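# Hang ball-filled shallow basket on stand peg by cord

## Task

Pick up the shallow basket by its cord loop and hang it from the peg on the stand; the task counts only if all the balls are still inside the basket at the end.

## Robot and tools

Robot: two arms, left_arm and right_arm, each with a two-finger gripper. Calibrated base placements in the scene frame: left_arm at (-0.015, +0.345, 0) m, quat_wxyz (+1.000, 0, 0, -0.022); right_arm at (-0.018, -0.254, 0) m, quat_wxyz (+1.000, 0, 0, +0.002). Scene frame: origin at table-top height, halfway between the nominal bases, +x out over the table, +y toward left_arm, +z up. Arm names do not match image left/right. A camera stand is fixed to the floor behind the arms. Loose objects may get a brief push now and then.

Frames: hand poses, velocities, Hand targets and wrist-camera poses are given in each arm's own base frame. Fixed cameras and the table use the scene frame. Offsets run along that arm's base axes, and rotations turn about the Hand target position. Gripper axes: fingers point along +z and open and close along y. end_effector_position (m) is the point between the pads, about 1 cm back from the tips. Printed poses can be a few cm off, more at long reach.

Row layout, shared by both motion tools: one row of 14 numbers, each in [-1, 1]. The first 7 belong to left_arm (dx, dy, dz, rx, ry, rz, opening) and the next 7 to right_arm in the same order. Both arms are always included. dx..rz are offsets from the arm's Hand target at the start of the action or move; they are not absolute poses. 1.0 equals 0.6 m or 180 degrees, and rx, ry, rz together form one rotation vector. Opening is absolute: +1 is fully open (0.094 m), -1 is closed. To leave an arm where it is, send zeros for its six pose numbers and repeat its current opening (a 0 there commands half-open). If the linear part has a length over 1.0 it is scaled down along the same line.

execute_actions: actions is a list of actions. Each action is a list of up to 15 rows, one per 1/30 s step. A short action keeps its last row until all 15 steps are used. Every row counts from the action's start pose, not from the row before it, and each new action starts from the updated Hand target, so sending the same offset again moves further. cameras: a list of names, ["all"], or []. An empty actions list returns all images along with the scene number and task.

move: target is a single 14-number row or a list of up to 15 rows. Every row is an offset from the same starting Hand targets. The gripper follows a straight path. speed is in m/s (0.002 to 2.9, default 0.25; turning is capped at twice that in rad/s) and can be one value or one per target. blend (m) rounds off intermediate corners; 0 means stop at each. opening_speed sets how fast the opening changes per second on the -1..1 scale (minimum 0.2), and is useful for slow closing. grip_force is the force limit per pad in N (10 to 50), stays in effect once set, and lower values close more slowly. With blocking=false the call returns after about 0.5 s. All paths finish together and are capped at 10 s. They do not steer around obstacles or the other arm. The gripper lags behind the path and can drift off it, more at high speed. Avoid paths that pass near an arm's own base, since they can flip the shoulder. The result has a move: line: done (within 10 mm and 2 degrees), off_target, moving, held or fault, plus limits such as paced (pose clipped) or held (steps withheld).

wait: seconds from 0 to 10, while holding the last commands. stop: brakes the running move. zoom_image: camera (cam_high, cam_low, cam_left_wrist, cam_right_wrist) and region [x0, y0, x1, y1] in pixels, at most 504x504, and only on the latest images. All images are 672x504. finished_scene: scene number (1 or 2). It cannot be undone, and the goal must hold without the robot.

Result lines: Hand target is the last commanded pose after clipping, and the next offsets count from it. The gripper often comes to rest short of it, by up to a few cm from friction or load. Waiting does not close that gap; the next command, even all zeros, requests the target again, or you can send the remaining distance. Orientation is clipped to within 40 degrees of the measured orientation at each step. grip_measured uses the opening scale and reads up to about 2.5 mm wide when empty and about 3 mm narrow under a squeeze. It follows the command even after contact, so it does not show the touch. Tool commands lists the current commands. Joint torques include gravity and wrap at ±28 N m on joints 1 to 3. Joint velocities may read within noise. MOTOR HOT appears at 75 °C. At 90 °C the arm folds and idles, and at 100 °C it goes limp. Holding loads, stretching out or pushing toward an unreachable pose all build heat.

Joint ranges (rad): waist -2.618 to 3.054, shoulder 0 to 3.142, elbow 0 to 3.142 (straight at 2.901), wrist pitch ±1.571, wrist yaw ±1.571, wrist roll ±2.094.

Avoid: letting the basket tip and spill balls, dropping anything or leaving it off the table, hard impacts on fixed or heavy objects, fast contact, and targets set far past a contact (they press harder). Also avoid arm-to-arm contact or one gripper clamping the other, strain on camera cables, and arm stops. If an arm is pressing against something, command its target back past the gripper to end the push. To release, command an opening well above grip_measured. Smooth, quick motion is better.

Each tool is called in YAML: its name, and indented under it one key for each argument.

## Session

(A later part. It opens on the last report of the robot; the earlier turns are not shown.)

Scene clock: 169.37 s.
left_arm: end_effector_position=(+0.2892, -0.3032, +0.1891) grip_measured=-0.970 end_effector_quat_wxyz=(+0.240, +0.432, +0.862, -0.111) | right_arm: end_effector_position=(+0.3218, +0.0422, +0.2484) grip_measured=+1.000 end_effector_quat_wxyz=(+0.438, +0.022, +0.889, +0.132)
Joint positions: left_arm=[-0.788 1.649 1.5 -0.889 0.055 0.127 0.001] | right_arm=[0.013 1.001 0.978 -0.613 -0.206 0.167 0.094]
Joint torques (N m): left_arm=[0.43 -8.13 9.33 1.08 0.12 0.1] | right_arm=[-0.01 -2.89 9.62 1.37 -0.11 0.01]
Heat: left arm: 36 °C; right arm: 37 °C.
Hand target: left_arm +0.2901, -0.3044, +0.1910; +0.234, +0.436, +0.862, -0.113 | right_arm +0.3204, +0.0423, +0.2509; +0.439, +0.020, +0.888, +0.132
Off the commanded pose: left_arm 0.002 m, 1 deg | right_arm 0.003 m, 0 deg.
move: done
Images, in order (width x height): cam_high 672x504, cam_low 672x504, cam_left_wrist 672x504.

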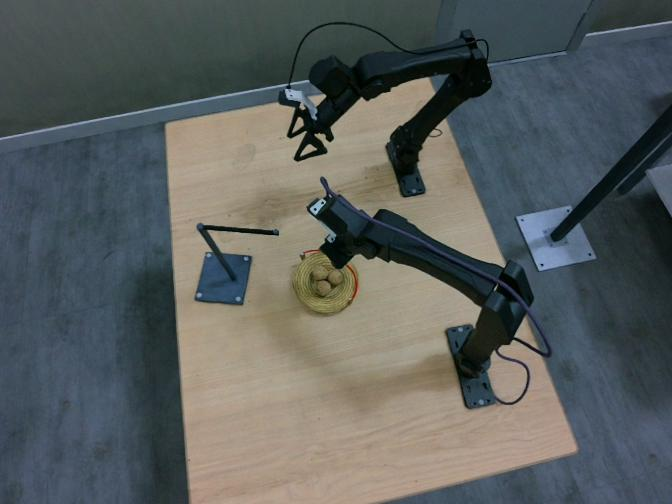

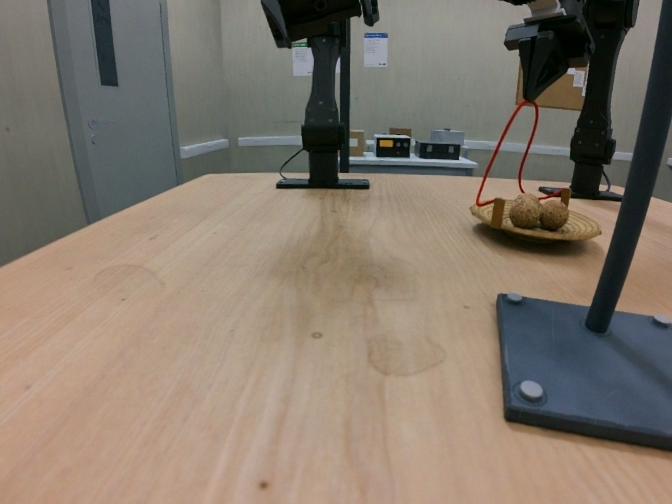

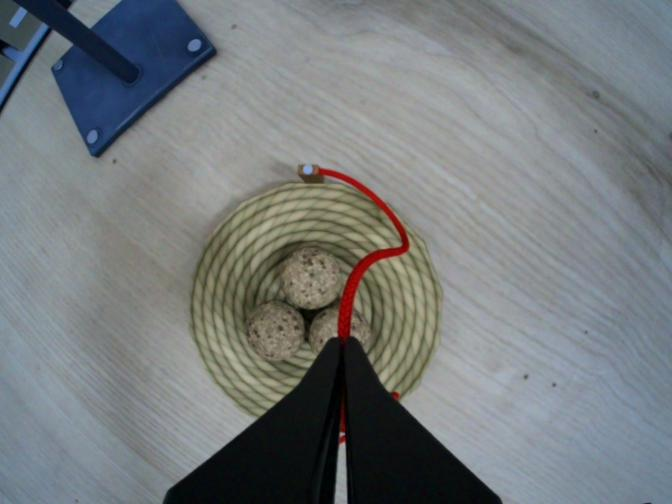

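move:
  target: [0.035,-0.006,0.083,0,0,0,-1,0,0,0,0,0,0,1]
  cameras: ["cam_left_wrist","cam_low","cam_high"]
  speed: 0.06

zoom_image:
  camera: "cam_low"
  region: [420, 0, 660, 260]

Scene clock: 174.93 s.
left_arm: end_effector_position=(+0.3090, -0.3076, +0.2419) grip_measured=-0.970 end_effector_quat_wxyz=(+0.243, +0.434, +0.860, -0.111) | right_arm: end_effector_position=(+0.3218, +0.0422, +0.2484) grip_measured=+1.000 end_effector_quat_wxyz=(+0.438, +0.022, +0.889, +0.132)
Joint positions: left_arm=[-0.755 1.755 1.833 -1.111 0.073 0.158 0.001] | right_arm=[0.013 1.001 0.978 -0.613 -0.206 0.167 0.094]
Joint torques (N m): left_arm=[0.73 -8.31 9.16 1.09 0.14 0.1] | right_arm=[-0.02 -2.89 9.61 1.37 -0.12 0.01]
Heat: left arm: 37 °C; right arm: 37 °C.
Hand target: left_arm +0.3110, -0.3081, +0.2407; +0.234, +0.436, +0.862, -0.113 | right_arm +0.3204, +0.0423, +0.2509; +0.439, +0.020, +0.888, +0.132
Off the commanded pose: left_arm 0.002 m, 1 deg | right_arm 0.003 m, 0 deg.
move: done
Images, in order (width x height): cam_high 672x504, cam_low 672x504, cam_left_wrist 672x504.

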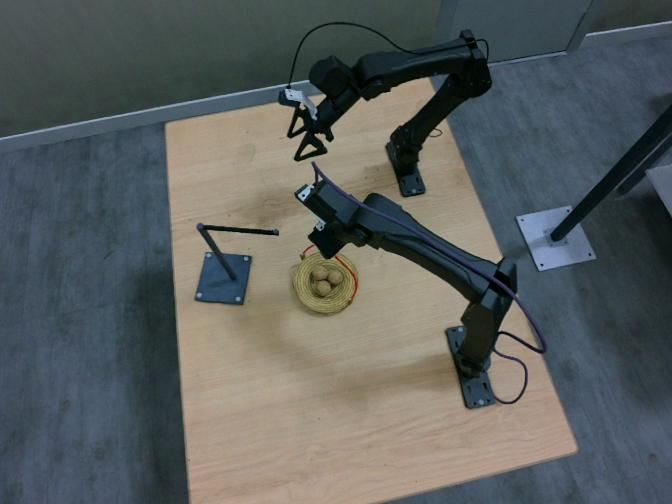

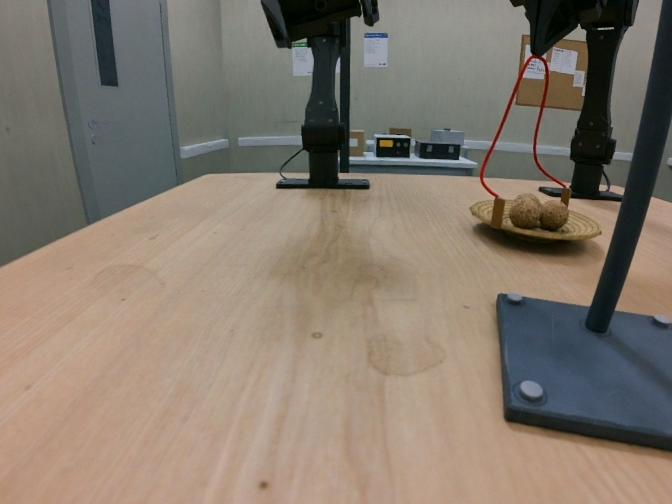

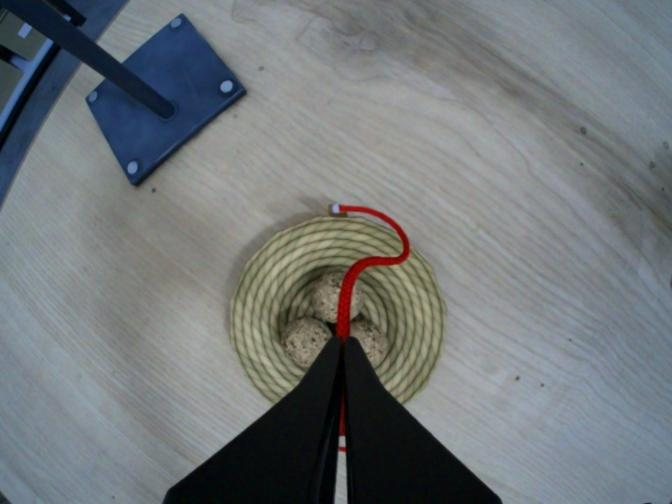

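Scaled by 1.938 from the camera's 672x504 image, which has a finer 960x720 frame.

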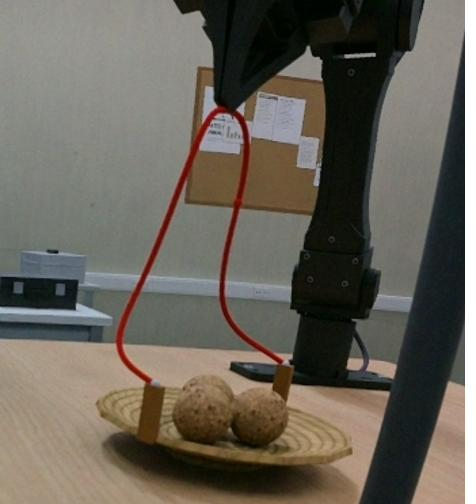

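move:
  target: [0.003,-0.0,0.04,0,0,0,-1,0,0,0,0,0,0,1]
  cameras: ["cam_left_wrist","cam_low"]
  speed: 0.05

zoom_image:
  camera: "cam_low"
  region: [420, 0, 660, 260]

Scene clock: 178.67 s.
left_arm: end_effector_position=(+0.3109, -0.3079, +0.2667) grip_measured=-0.970 end_effector_quat_wxyz=(+0.244, +0.434, +0.860, -0.112) | right_arm: end_effector_position=(+0.3218, +0.0422, +0.2484) grip_measured=+1.000 end_effector_quat_wxyz=(+0.438, +0.022, +0.889, +0.132)
Joint positions: left_arm=[-0.752 1.802 1.995 -1.226 0.075 0.161 0.001] | right_arm=[0.013 1.001 0.978 -0.613 -0.206 0.167 0.094]
Joint torques (N m): left_arm=[0.75 -8.47 8.87 1.09 0.14 0.09] | right_arm=[0.01 -2.91 9.63 1.37 -0.11 0.01]
Heat: left arm: 37 °C; right arm: 37 °C.
Hand target: left_arm +0.3128, -0.3081, +0.2647; +0.234, +0.436, +0.862, -0.113 | right_arm +0.3204, +0.0423, +0.2509; +0.439, +0.020, +0.888, +0.132
Off the commanded pose: left_arm 0.003 m, 1 deg | right_arm 0.003 m, 0 deg.
move: done
Images, in order (width x height): cam_low 672x504, cam_left_wrist 672x504.

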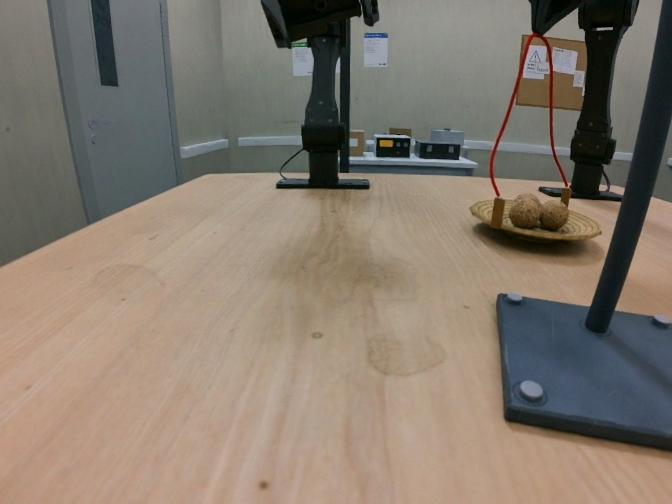

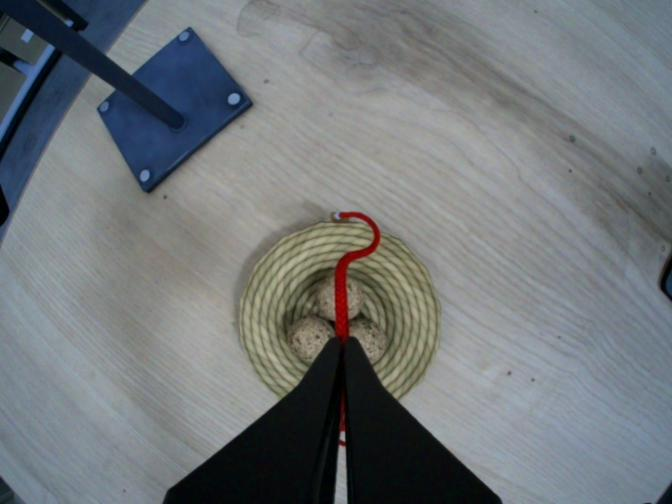

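Scaled by 1.938 from the camera's 672x504 image, which has a finer 960x720 frame.

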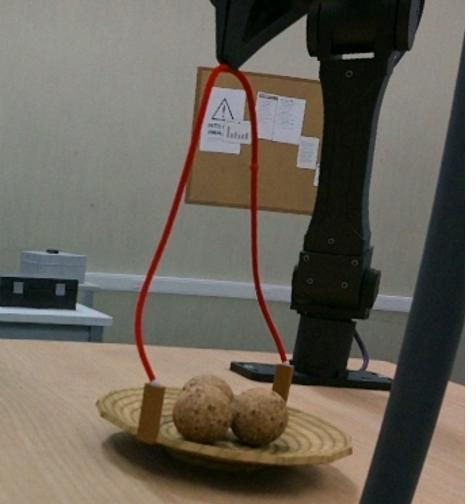

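move:
  target: [0,-0.0,0.02,0,0,0,-1,0,0,0,0,0,0,1]
  cameras: ["cam_left_wrist","cam_low"]
  speed: 0.04

zoom_image:
  camera: "cam_low"
  region: [420, 0, 660, 260]

Scene clock: 181.97 s.
left_arm: end_effector_position=(+0.3104, -0.3074, +0.2783) grip_measured=-0.970 end_effector_quat_wxyz=(+0.242, +0.434, +0.861, -0.111) | right_arm: end_effector_position=(+0.3218, +0.0422, +0.2484) grip_measured=+1.000 end_effector_quat_wxyz=(+0.438, +0.022, +0.889, +0.132)
Joint positions: left_arm=[-0.752 1.829 2.084 -1.291 0.075 0.161 0.001] | right_arm=[0.013 1.001 0.978 -0.613 -0.206 0.167 0.094]
Joint torques (N m): left_arm=[0.72 -8.55 8.76 1.12 0.14 0.09] | right_arm=[0.01 -2.89 9.61 1.37 -0.11 0.01]
Heat: left arm: 37 °C; right arm: 37 °C.
Hand target: left_arm +0.3128, -0.3081, +0.2766; +0.234, +0.436, +0.862, -0.113 | right_arm +0.3204, +0.0423, +0.2509; +0.439, +0.020, +0.888, +0.132
Off the commanded pose: left_arm 0.003 m, 1 deg | right_arm 0.003 m, 0 deg.
move: done
Images, in order (width x height): cam_low 672x504, cam_left_wrist 672x504.

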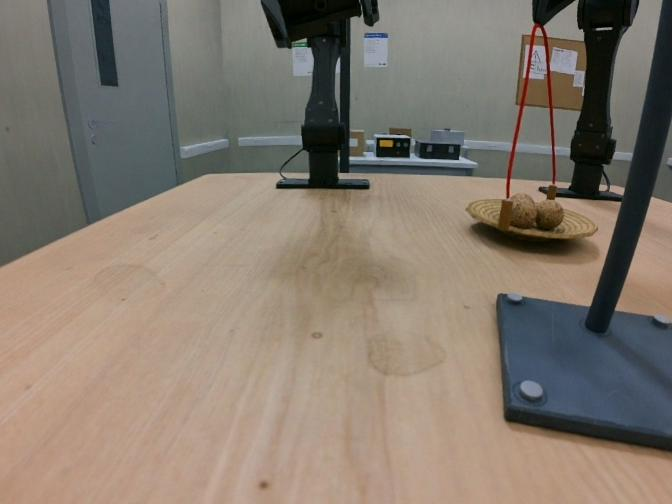

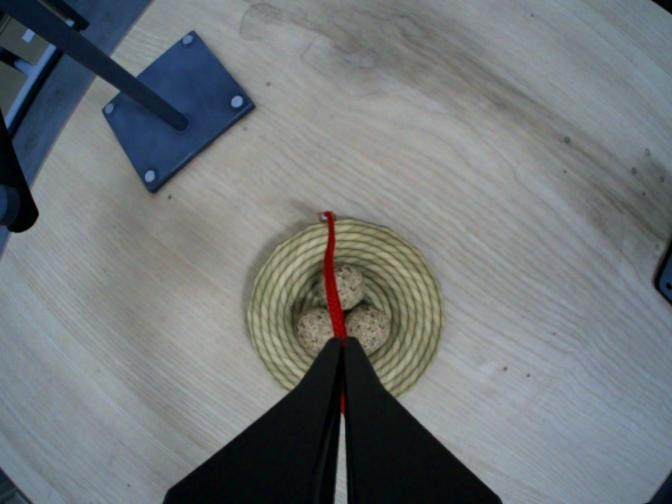

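Scaled by 1.938 from the camera's 672x504 image, which has a finer 960x720 frame.

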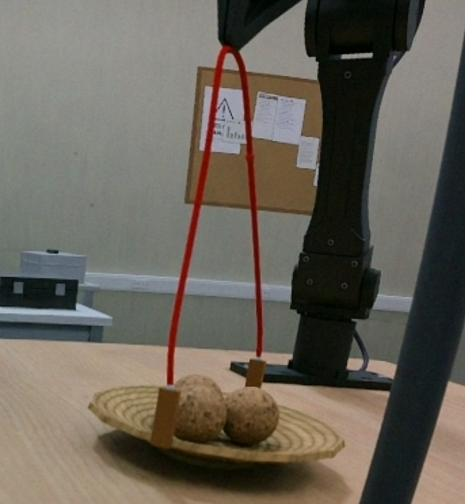

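move:
  target: [0,-0.0,0.015,0,0,0,-1,0,0,0,0,0,0,1]
  cameras: ["cam_left_wrist","cam_low","cam_high"]
  speed: 0.03

zoom_image:
  camera: "cam_low"
  region: [420, 0, 660, 260]

Scene clock: 185.13 s.
left_arm: end_effector_position=(+0.3090, -0.3061, +0.2828) grip_measured=-0.970 end_effector_quat_wxyz=(+0.233, +0.435, +0.863, -0.109) | right_arm: end_effector_position=(+0.3218, +0.0422, +0.2484) grip_measured=+1.000 end_effector_quat_wxyz=(+0.438, +0.022, +0.889, +0.132)
Joint positions: left_arm=[-0.752 1.858 2.154 -1.351 0.075 0.161 0.001] | right_arm=[0.013 1.001 0.978 -0.613 -0.206 0.167 0.094]
Joint torques (N m): left_arm=[0.7 -9.09 9.01 1.16 0.14 0.09] | right_arm=[0.01 -2.89 9.62 1.37 -0.11 0.01]
Heat: left arm: 37 °C; right arm: 37 °C.
Hand target: left_arm +0.3128, -0.3081, +0.2857; +0.234, +0.436, +0.862, -0.113 | right_arm +0.3204, +0.0423, +0.2509; +0.439, +0.020, +0.888, +0.132
Off the commanded pose: left_arm 0.005 m, 1 deg | right_arm 0.003 m, 0 deg.
move: done
Images, in order (width x height): cam_high 672x504, cam_low 672x504, cam_left_wrist 672x504.

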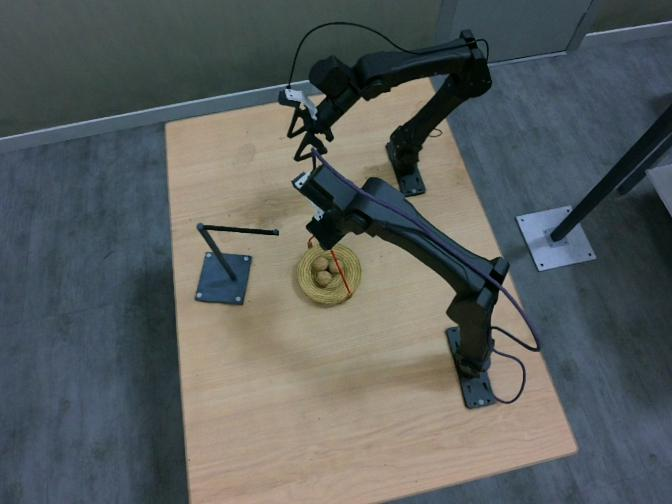

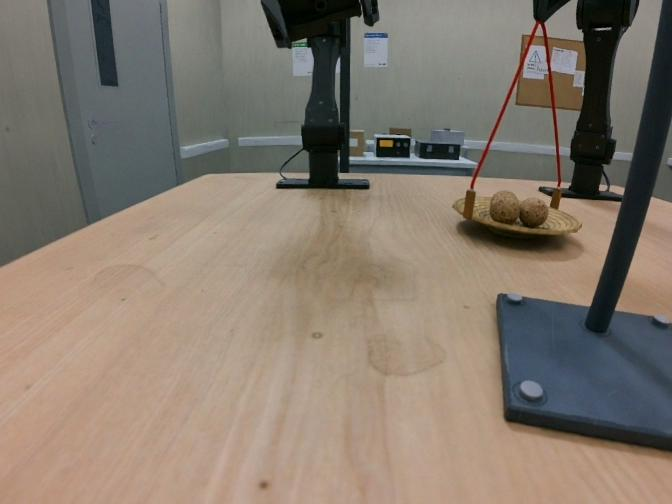

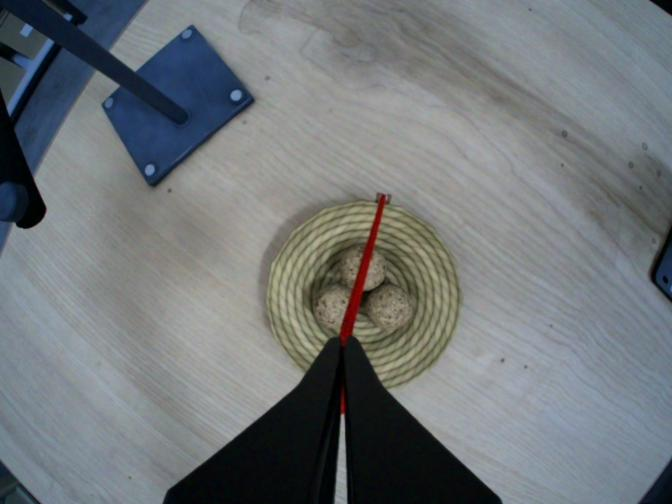

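Scaled by 1.938 from the camera's 672x504 image, which has a finer 960x720 frame.

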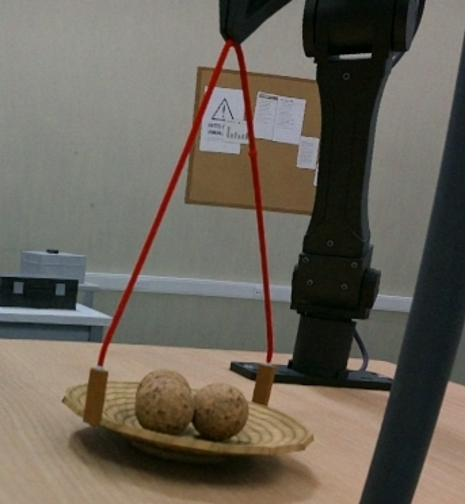

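wait:
  seconds: 0.5
  cameras: ["cam_left_wrist","cam_low","cam_high"]

zoom_image:
  camera: "cam_low"
  region: [420, 0, 660, 260]

Scene clock: 218.00 s.
left_arm: end_effector_position=(+0.3088, -0.3059, +0.2827) grip_measured=-0.970 end_effector_quat_wxyz=(+0.232, +0.435, +0.863, -0.108) | right_arm: end_effector_position=(+0.3218, +0.0422, +0.2484) grip_measured=+1.000 end_effector_quat_wxyz=(+0.438, +0.022, +0.889, +0.132)
Joint positions: left_arm=[-0.752 1.858 2.154 -1.353 0.075 0.161 0.001] | right_arm=[0.013 1.001 0.978 -0.613 -0.206 0.167 0.094]
Joint torques (N m): left_arm=[0.72 -9.07 8.99 1.18 0.14 0.08] | right_arm=[0.01 -2.88 9.62 1.37 -0.11 0.01]
Heat: left arm: 37 °C; right arm: 38 °C.
Hand target: left_arm +0.3128, -0.3081, +0.2857; +0.234, +0.436, +0.862, -0.113 | right_arm +0.3204, +0.0423, +0.2509; +0.439, +0.020, +0.888, +0.132
Tool commands: left_gripper/opening=-1.0 right_gripper/opening=+1.0
Off the commanded pose: left_arm 0.005 m, 1 deg | right_arm 0.003 m, 0 deg.
wait: 0.50 s; at rest from the start
Images, in order (width x height): cam_high 672x504, cam_low 672x504, cam_left_wrist 672x504.

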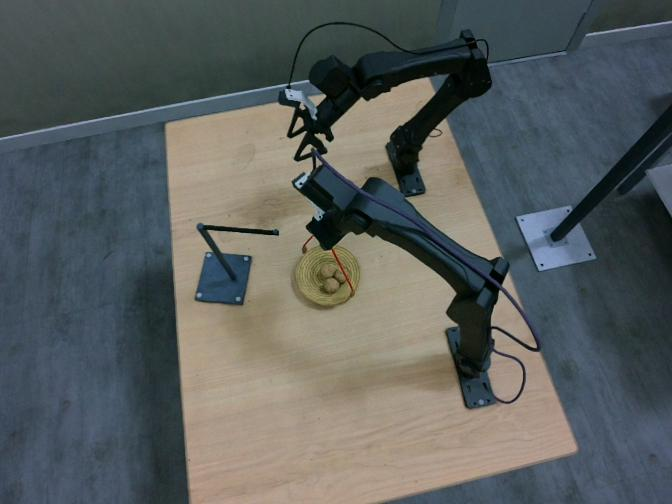

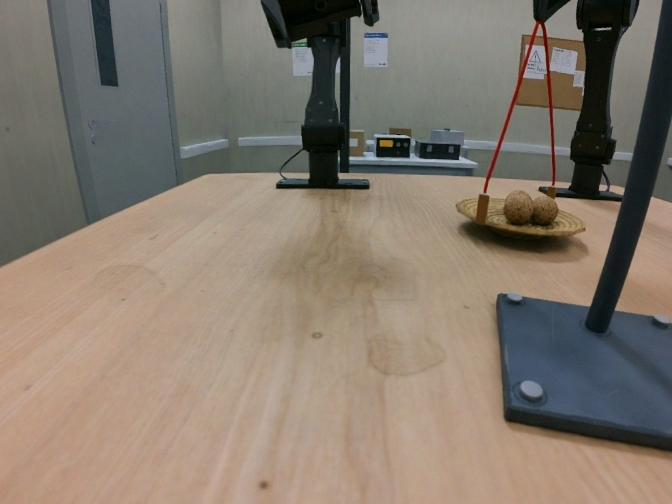

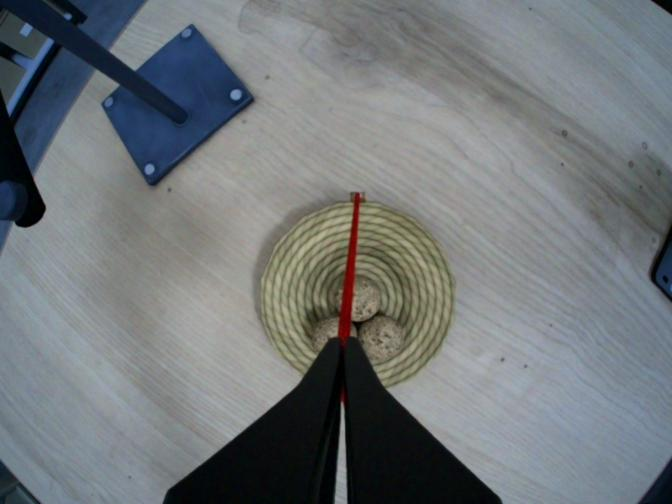

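Scaled by 1.938 from the camera's 672x504 image, which has a finer 960x720 frame.

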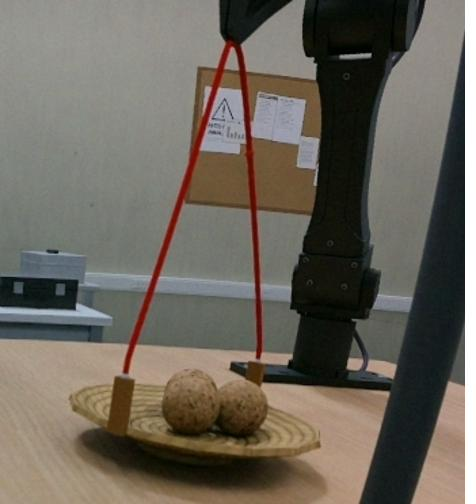

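move:
  target: [0,0,0.025,0,0,0,-1,0,0,0,0,0,0,1]
  cameras: ["cam_left_wrist","cam_low","cam_high"]
  speed: 0.03

zoom_image:
  camera: "cam_low"
  region: [420, 0, 660, 260]

Scene clock: 221.37 s.
left_arm: end_effector_position=(+0.3086, -0.3057, +0.2972) grip_measured=-0.970 end_effector_quat_wxyz=(+0.230, +0.435, +0.864, -0.108) | right_arm: end_effector_position=(+0.3218, +0.0422, +0.2484) grip_measured=+1.000 end_effector_quat_wxyz=(+0.438, +0.022, +0.889, +0.132)
Joint positions: left_arm=[-0.752 1.913 2.301 -1.451 0.075 0.161 0.001] | right_arm=[0.013 1.001 0.978 -0.613 -0.206 0.167 0.094]
Joint torques (N m): left_arm=[0.73 -9.42 8.69 1.21 0.14 0.08] | right_arm=[0.01 -2.91 9.63 1.37 -0.11 0.02]
Heat: left arm: 37 °C; right arm: 38 °C.
Hand target: left_arm +0.3128, -0.3081, +0.3008; +0.234, +0.436, +0.862, -0.113 | right_arm +0.3204, +0.0423, +0.2509; +0.439, +0.020, +0.888, +0.132
Off the commanded pose: left_arm 0.006 m, 1 deg | right_arm 0.003 m, 0 deg.
move: done
Images, in order (width x height): cam_high 672x504, cam_low 672x504, cam_left_wrist 672x504.

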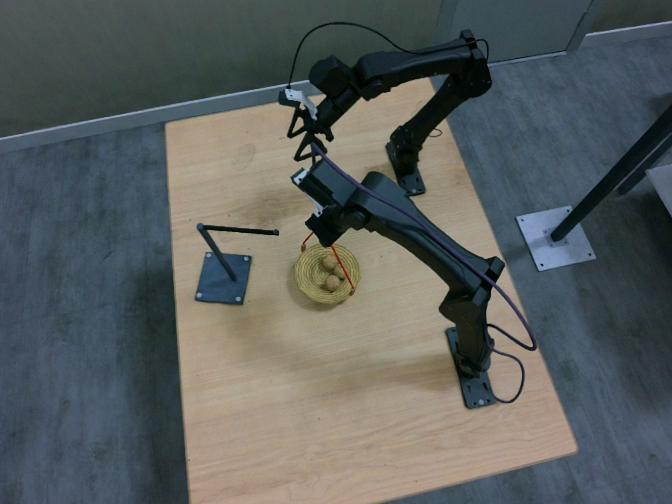

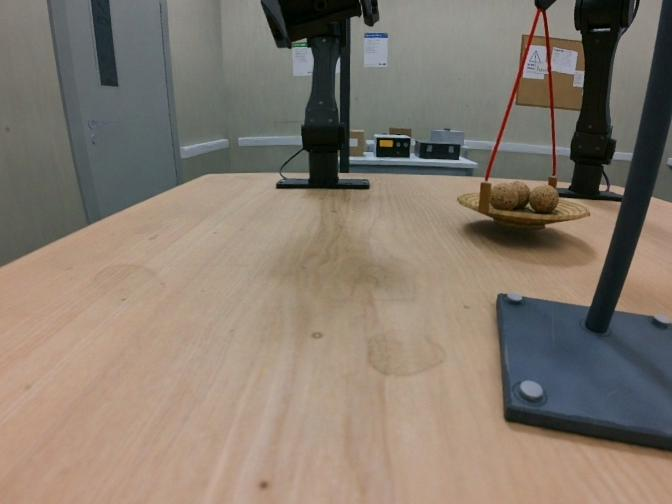

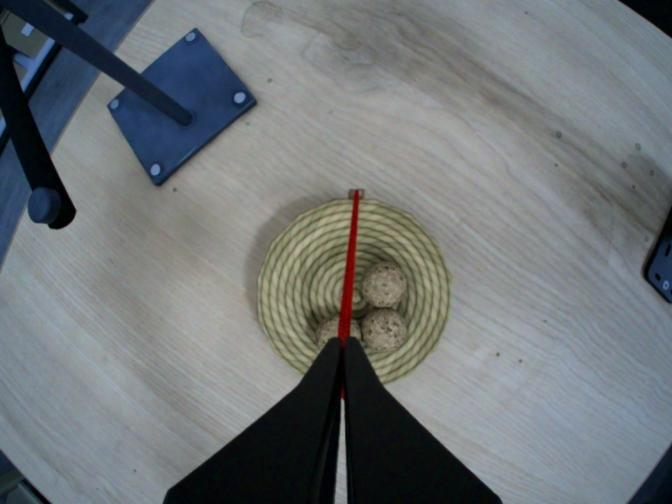

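Scaled by 1.938 from the camera's 672x504 image, which has a finer 960x720 frame.

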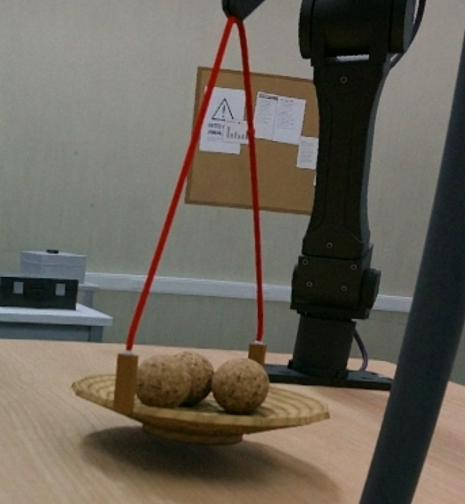

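move:
  target: [0.047,0.058,0.062,-0.1206,-0.0706,-0.0722,-1,0,0,0,0,0,0,1]
  cameras: ["all"]
  speed: 0.06

zoom_image:
  camera: "cam_low"
  region: [420, 0, 660, 260]

Scene clock: 238.07 s.
left_arm: end_effector_position=(+0.3454, -0.2740, +0.3197) grip_measured=-0.970 end_effector_quat_wxyz=(+0.362, +0.483, +0.759, -0.243) | right_arm: end_effector_position=(+0.3218, +0.0422, +0.2484) grip_measured=+1.000 end_effector_quat_wxyz=(+0.438, +0.022, +0.889, +0.132)
Joint positions: left_arm=[-0.467 1.654 1.821 -0.964 0.523 0.449 0.001] | right_arm=[0.013 1.001 0.978 -0.613 -0.206 0.167 0.094]
Joint torques (N m): left_arm=[0.64 -13.23 5.97 1.97 0.44 0.08] | right_arm=[0.02 -2.89 9.65 1.37 -0.11 0.01]
Heat: left arm: 38 °C; right arm: 38 °C.
Hand target: left_arm +0.3410, -0.2733, +0.3380; +0.391, +0.488, +0.740, -0.250 | right_arm +0.3204, +0.0423, +0.2509; +0.439, +0.020, +0.888, +0.132
Off the commanded pose: left_arm 0.019 m, 4 deg | right_arm 0.003 m, 0 deg.
move: off_target (left_arm)

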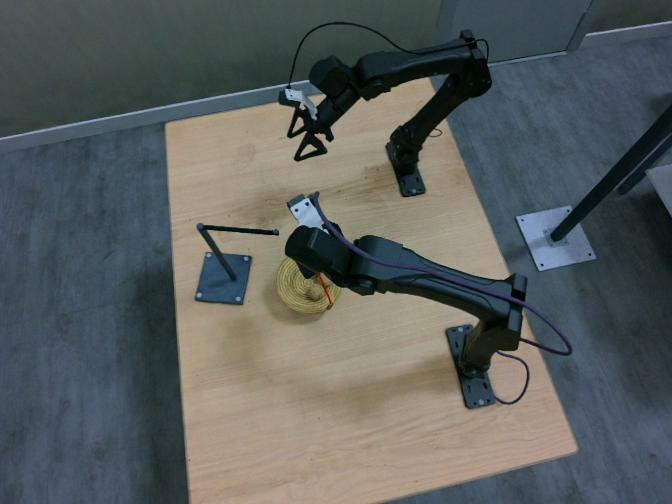

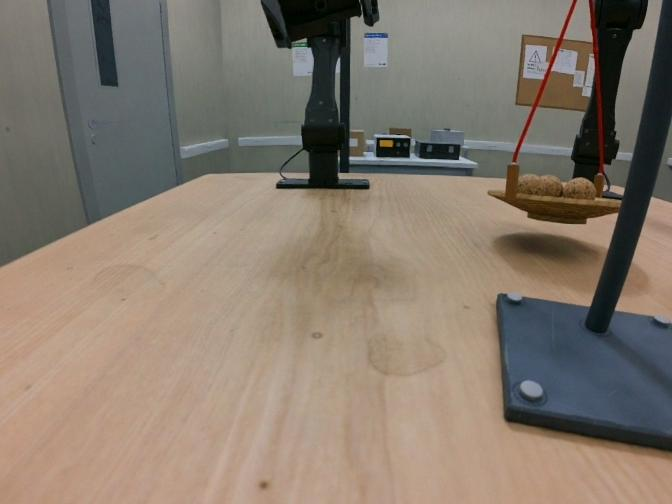

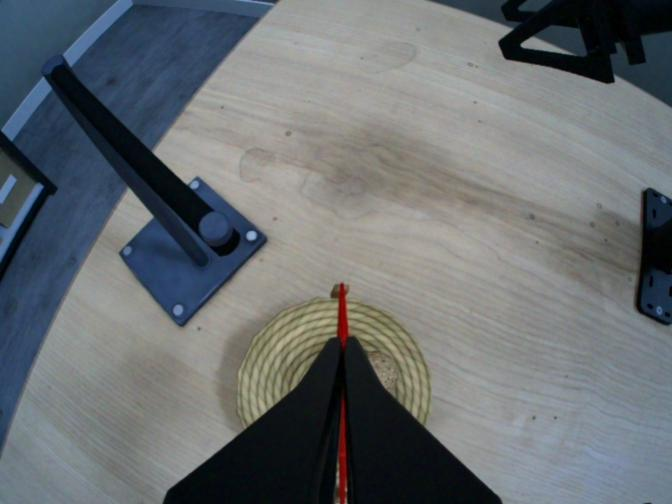

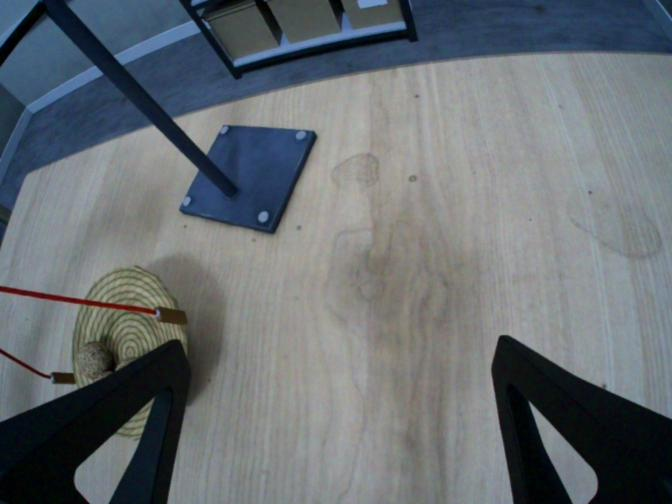

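Scaled by 1.938 from the camera's 672x504 image, which has a finer 960x720 frame.

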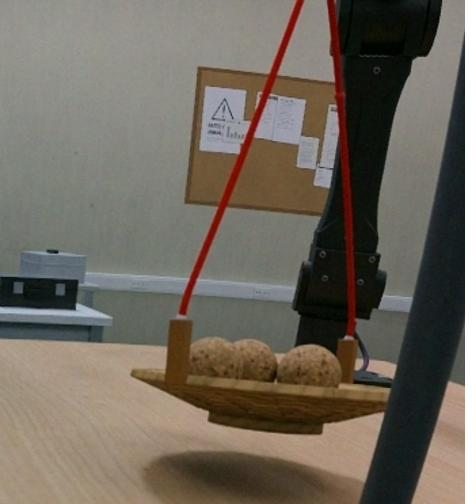

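move:
  target: [0,0,0,0,0,0,-1,0.053,0.08,0.132,0.0243,-0.2203,0.2152,1]
  cameras: ["all"]
  speed: 0.12

Scene clock: 269.10 s.
left_arm: end_effector_position=(+0.3455, -0.2742, +0.3198) grip_measured=-0.970 end_effector_quat_wxyz=(+0.363, +0.483, +0.759, -0.243) | right_arm: end_effector_position=(+0.3504, +0.0917, +0.3445) grip_measured=+1.000 end_effector_quat_wxyz=(+0.652, -0.306, +0.631, +0.289)
Joint positions: left_arm=[-0.467 1.654 1.821 -0.963 0.524 0.449 0.001] | right_arm=[-0.198 1.169 0.84 0.363 -1.065 -0.005 0.094]
Joint torques (N m): left_arm=[0.64 -13.22 5.94 2 0.42 0.09] | right_arm=[-0.43 -2.85 6.82 1.34 -0.11 0.07]
Motor temperatures (°C): left_arm=[25 33 35 35 26 22 26] | right_arm=[25 25 36 38 28 26 25]
Heat: left arm: 35 °C; right arm: 38 °C.
Hand target: left_arm +0.3410, -0.2732, +0.3380; +0.391, +0.488, +0.740, -0.249 | right_arm +0.3521, +0.0902, +0.3301; +0.641, -0.298, +0.642, +0.299
Off the commanded pose: left_arm 0.019 m, 4 deg | right_arm 0.015 m, 2 deg.
move: off_target (left_arm, right_arm)

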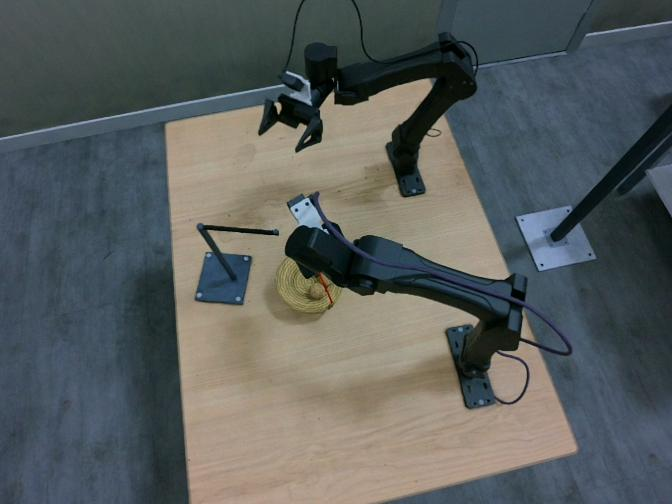

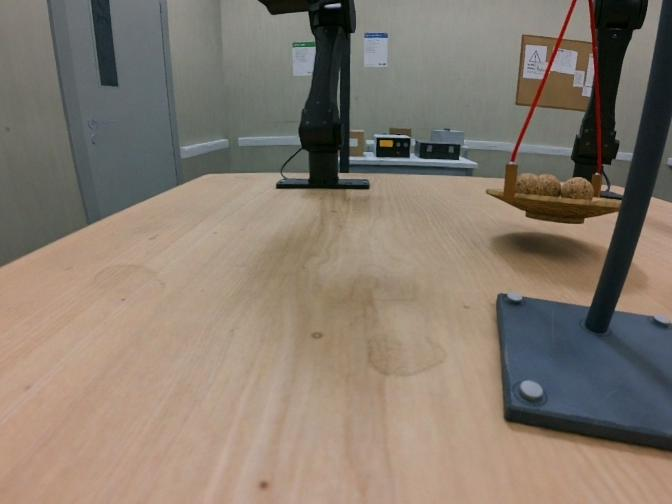

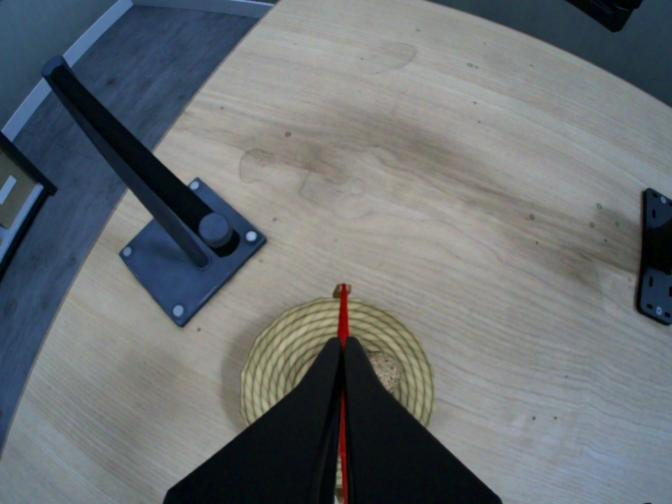

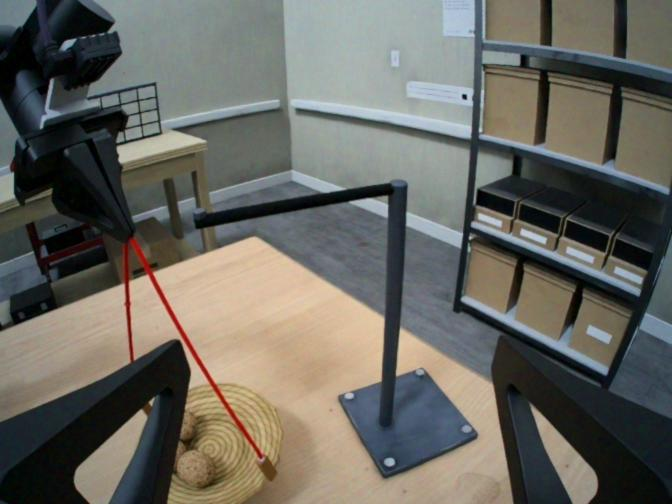

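move:
  target: [0.028,-0.0205,0.053,-0.0457,-0.0203,0,-1,0,0,0,0,0,0,1]
  cameras: ["all"]
  speed: 0.06

zoom_image:
  camera: "cam_right_wrist"
  region: [50, 130, 350, 350]

Scene clock: 283.27 s.
left_arm: end_effector_position=(+0.3623, -0.2873, +0.3536) grip_measured=-0.970 end_effector_quat_wxyz=(+0.426, +0.467, +0.723, -0.278) | right_arm: end_effector_position=(+0.3504, +0.0918, +0.3446) grip_measured=+1.000 end_effector_quat_wxyz=(+0.652, -0.306, +0.631, +0.289)
Joint positions: left_arm=[-0.45 1.654 1.821 -0.792 0.601 0.381 0.001] | right_arm=[-0.198 1.169 0.84 0.363 -1.065 -0.004 0.094]
Joint torques (N m): left_arm=[0.7 -12.74 6 2.18 0.39 -0.08] | right_arm=[-0.43 -2.86 6.8 1.34 -0.12 0.07]
Heat: left arm: 35 °C; right arm: 38 °C.
Hand target: left_arm +0.3578, -0.2856, +0.3698; +0.448, +0.466, +0.707, -0.286 | right_arm +0.3522, +0.0902, +0.3301; +0.641, -0.298, +0.642, +0.298
Off the commanded pose: left_arm 0.017 m, 3 deg | right_arm 0.015 m, 2 deg.
move: off_target (left_arm, right_arm)

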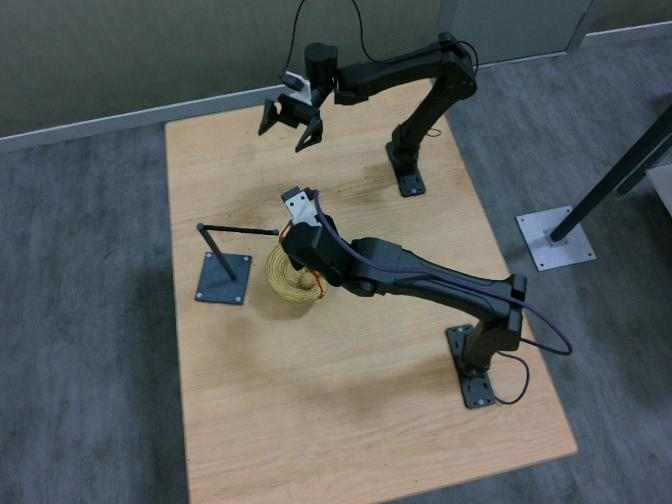

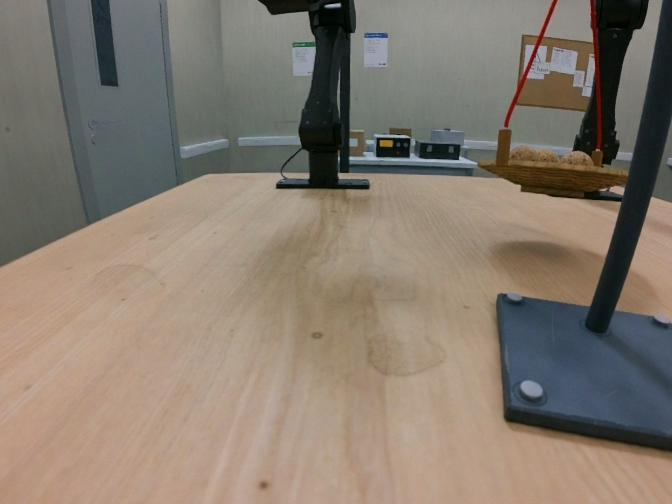

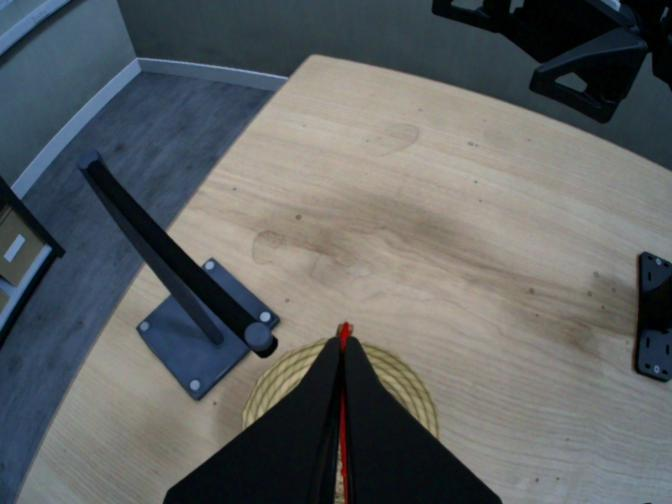

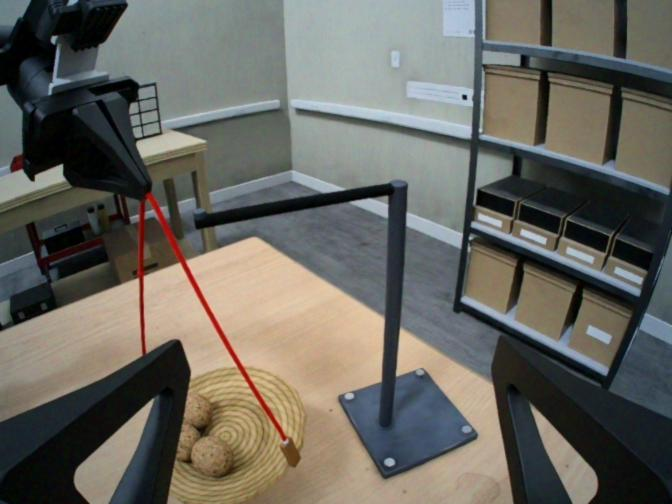

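Scaled by 1.680 from the camera's 672x504 image, which has a finer 960x720 frame.

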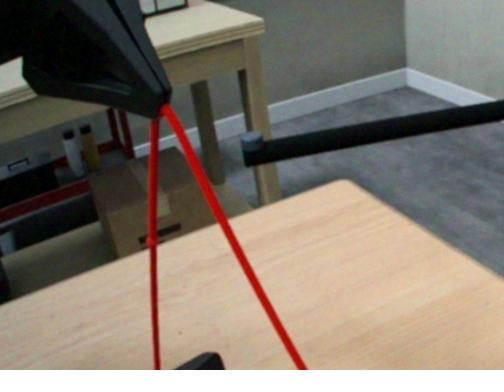

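move:
  target: [0.002,-0.003,0.02,0,0,-0.05,-1,0,0,0,0,0,0,1]
  cameras: ["cam_left_wrist","cam_right_wrist","cam_low"]
  speed: 0.05

zoom_image:
  camera: "cam_right_wrist"
  region: [50, 130, 350, 350]

Scene clock: 291.70 s.
left_arm: end_effector_position=(+0.3575, -0.2862, +0.3723) grip_measured=-0.970 end_effector_quat_wxyz=(+0.417, +0.515, +0.680, -0.313) | right_arm: end_effector_position=(+0.3504, +0.0918, +0.3446) grip_measured=+1.000 end_effector_quat_wxyz=(+0.652, -0.306, +0.631, +0.289)
Joint positions: left_arm=[-0.401 1.738 1.994 -0.941 0.765 0.518 0.001] | right_arm=[-0.198 1.169 0.84 0.363 -1.065 -0.004 0.094]
Joint torques (N m): left_arm=[0.72 -8.49 9.66 1.61 0.49 0.07] | right_arm=[-0.44 -2.85 6.82 1.33 -0.12 0.07]
Heat: left arm: 36 °C; right arm: 38 °C.
Hand target: left_arm +0.3590, -0.2874, +0.3817; +0.424, +0.521, +0.668, -0.321 | right_arm +0.3522, +0.0902, +0.3301; +0.641, -0.298, +0.642, +0.298
Off the commanded pose: left_arm 0.010 m, 2 deg | right_arm 0.015 m, 2 deg.
move: off_target (right_arm)
Images, in order (width x height): cam_low 672x504, cam_left_wrist 672x504, cam_right_wrist 672x504.

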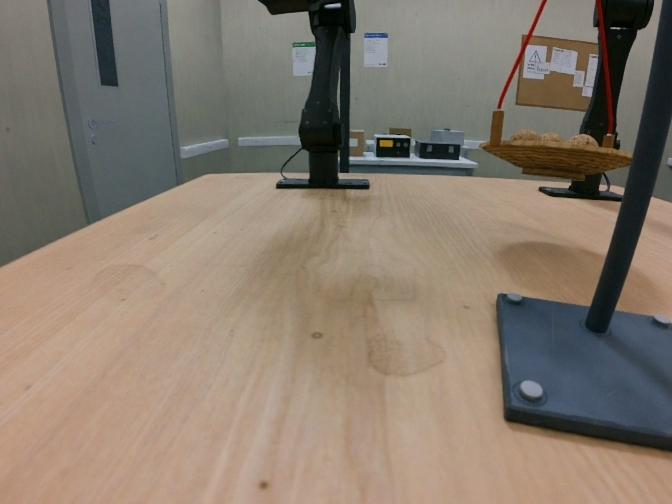

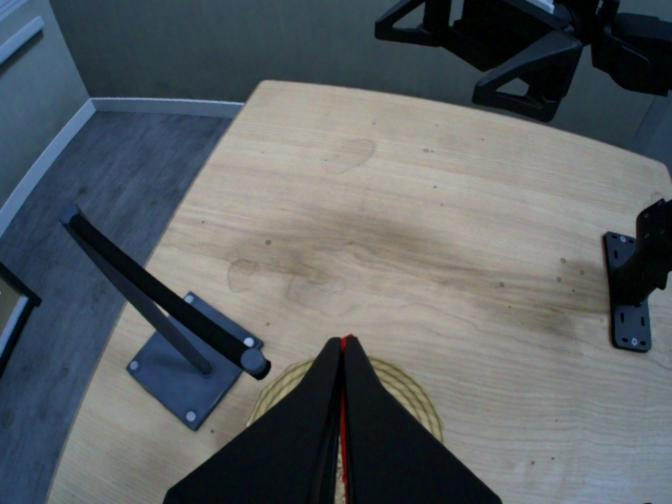

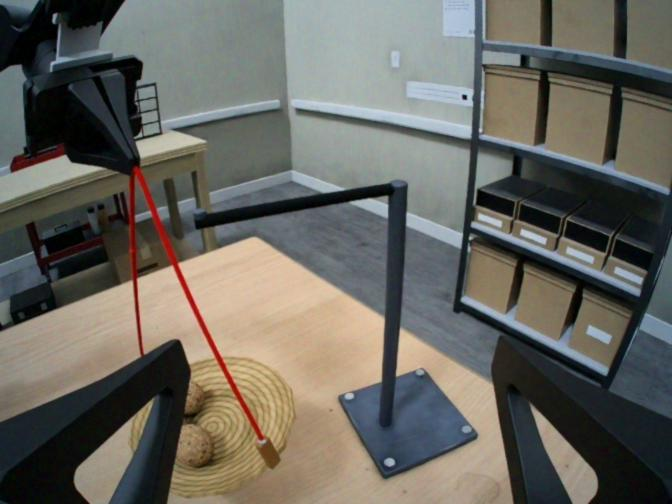

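Scaled by 1.680 from the camera's 672x504 image, which has a finer 960x720 frame.

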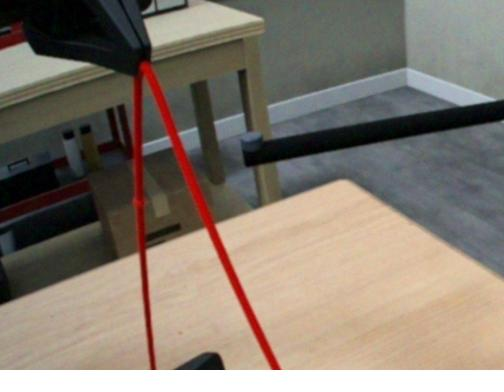

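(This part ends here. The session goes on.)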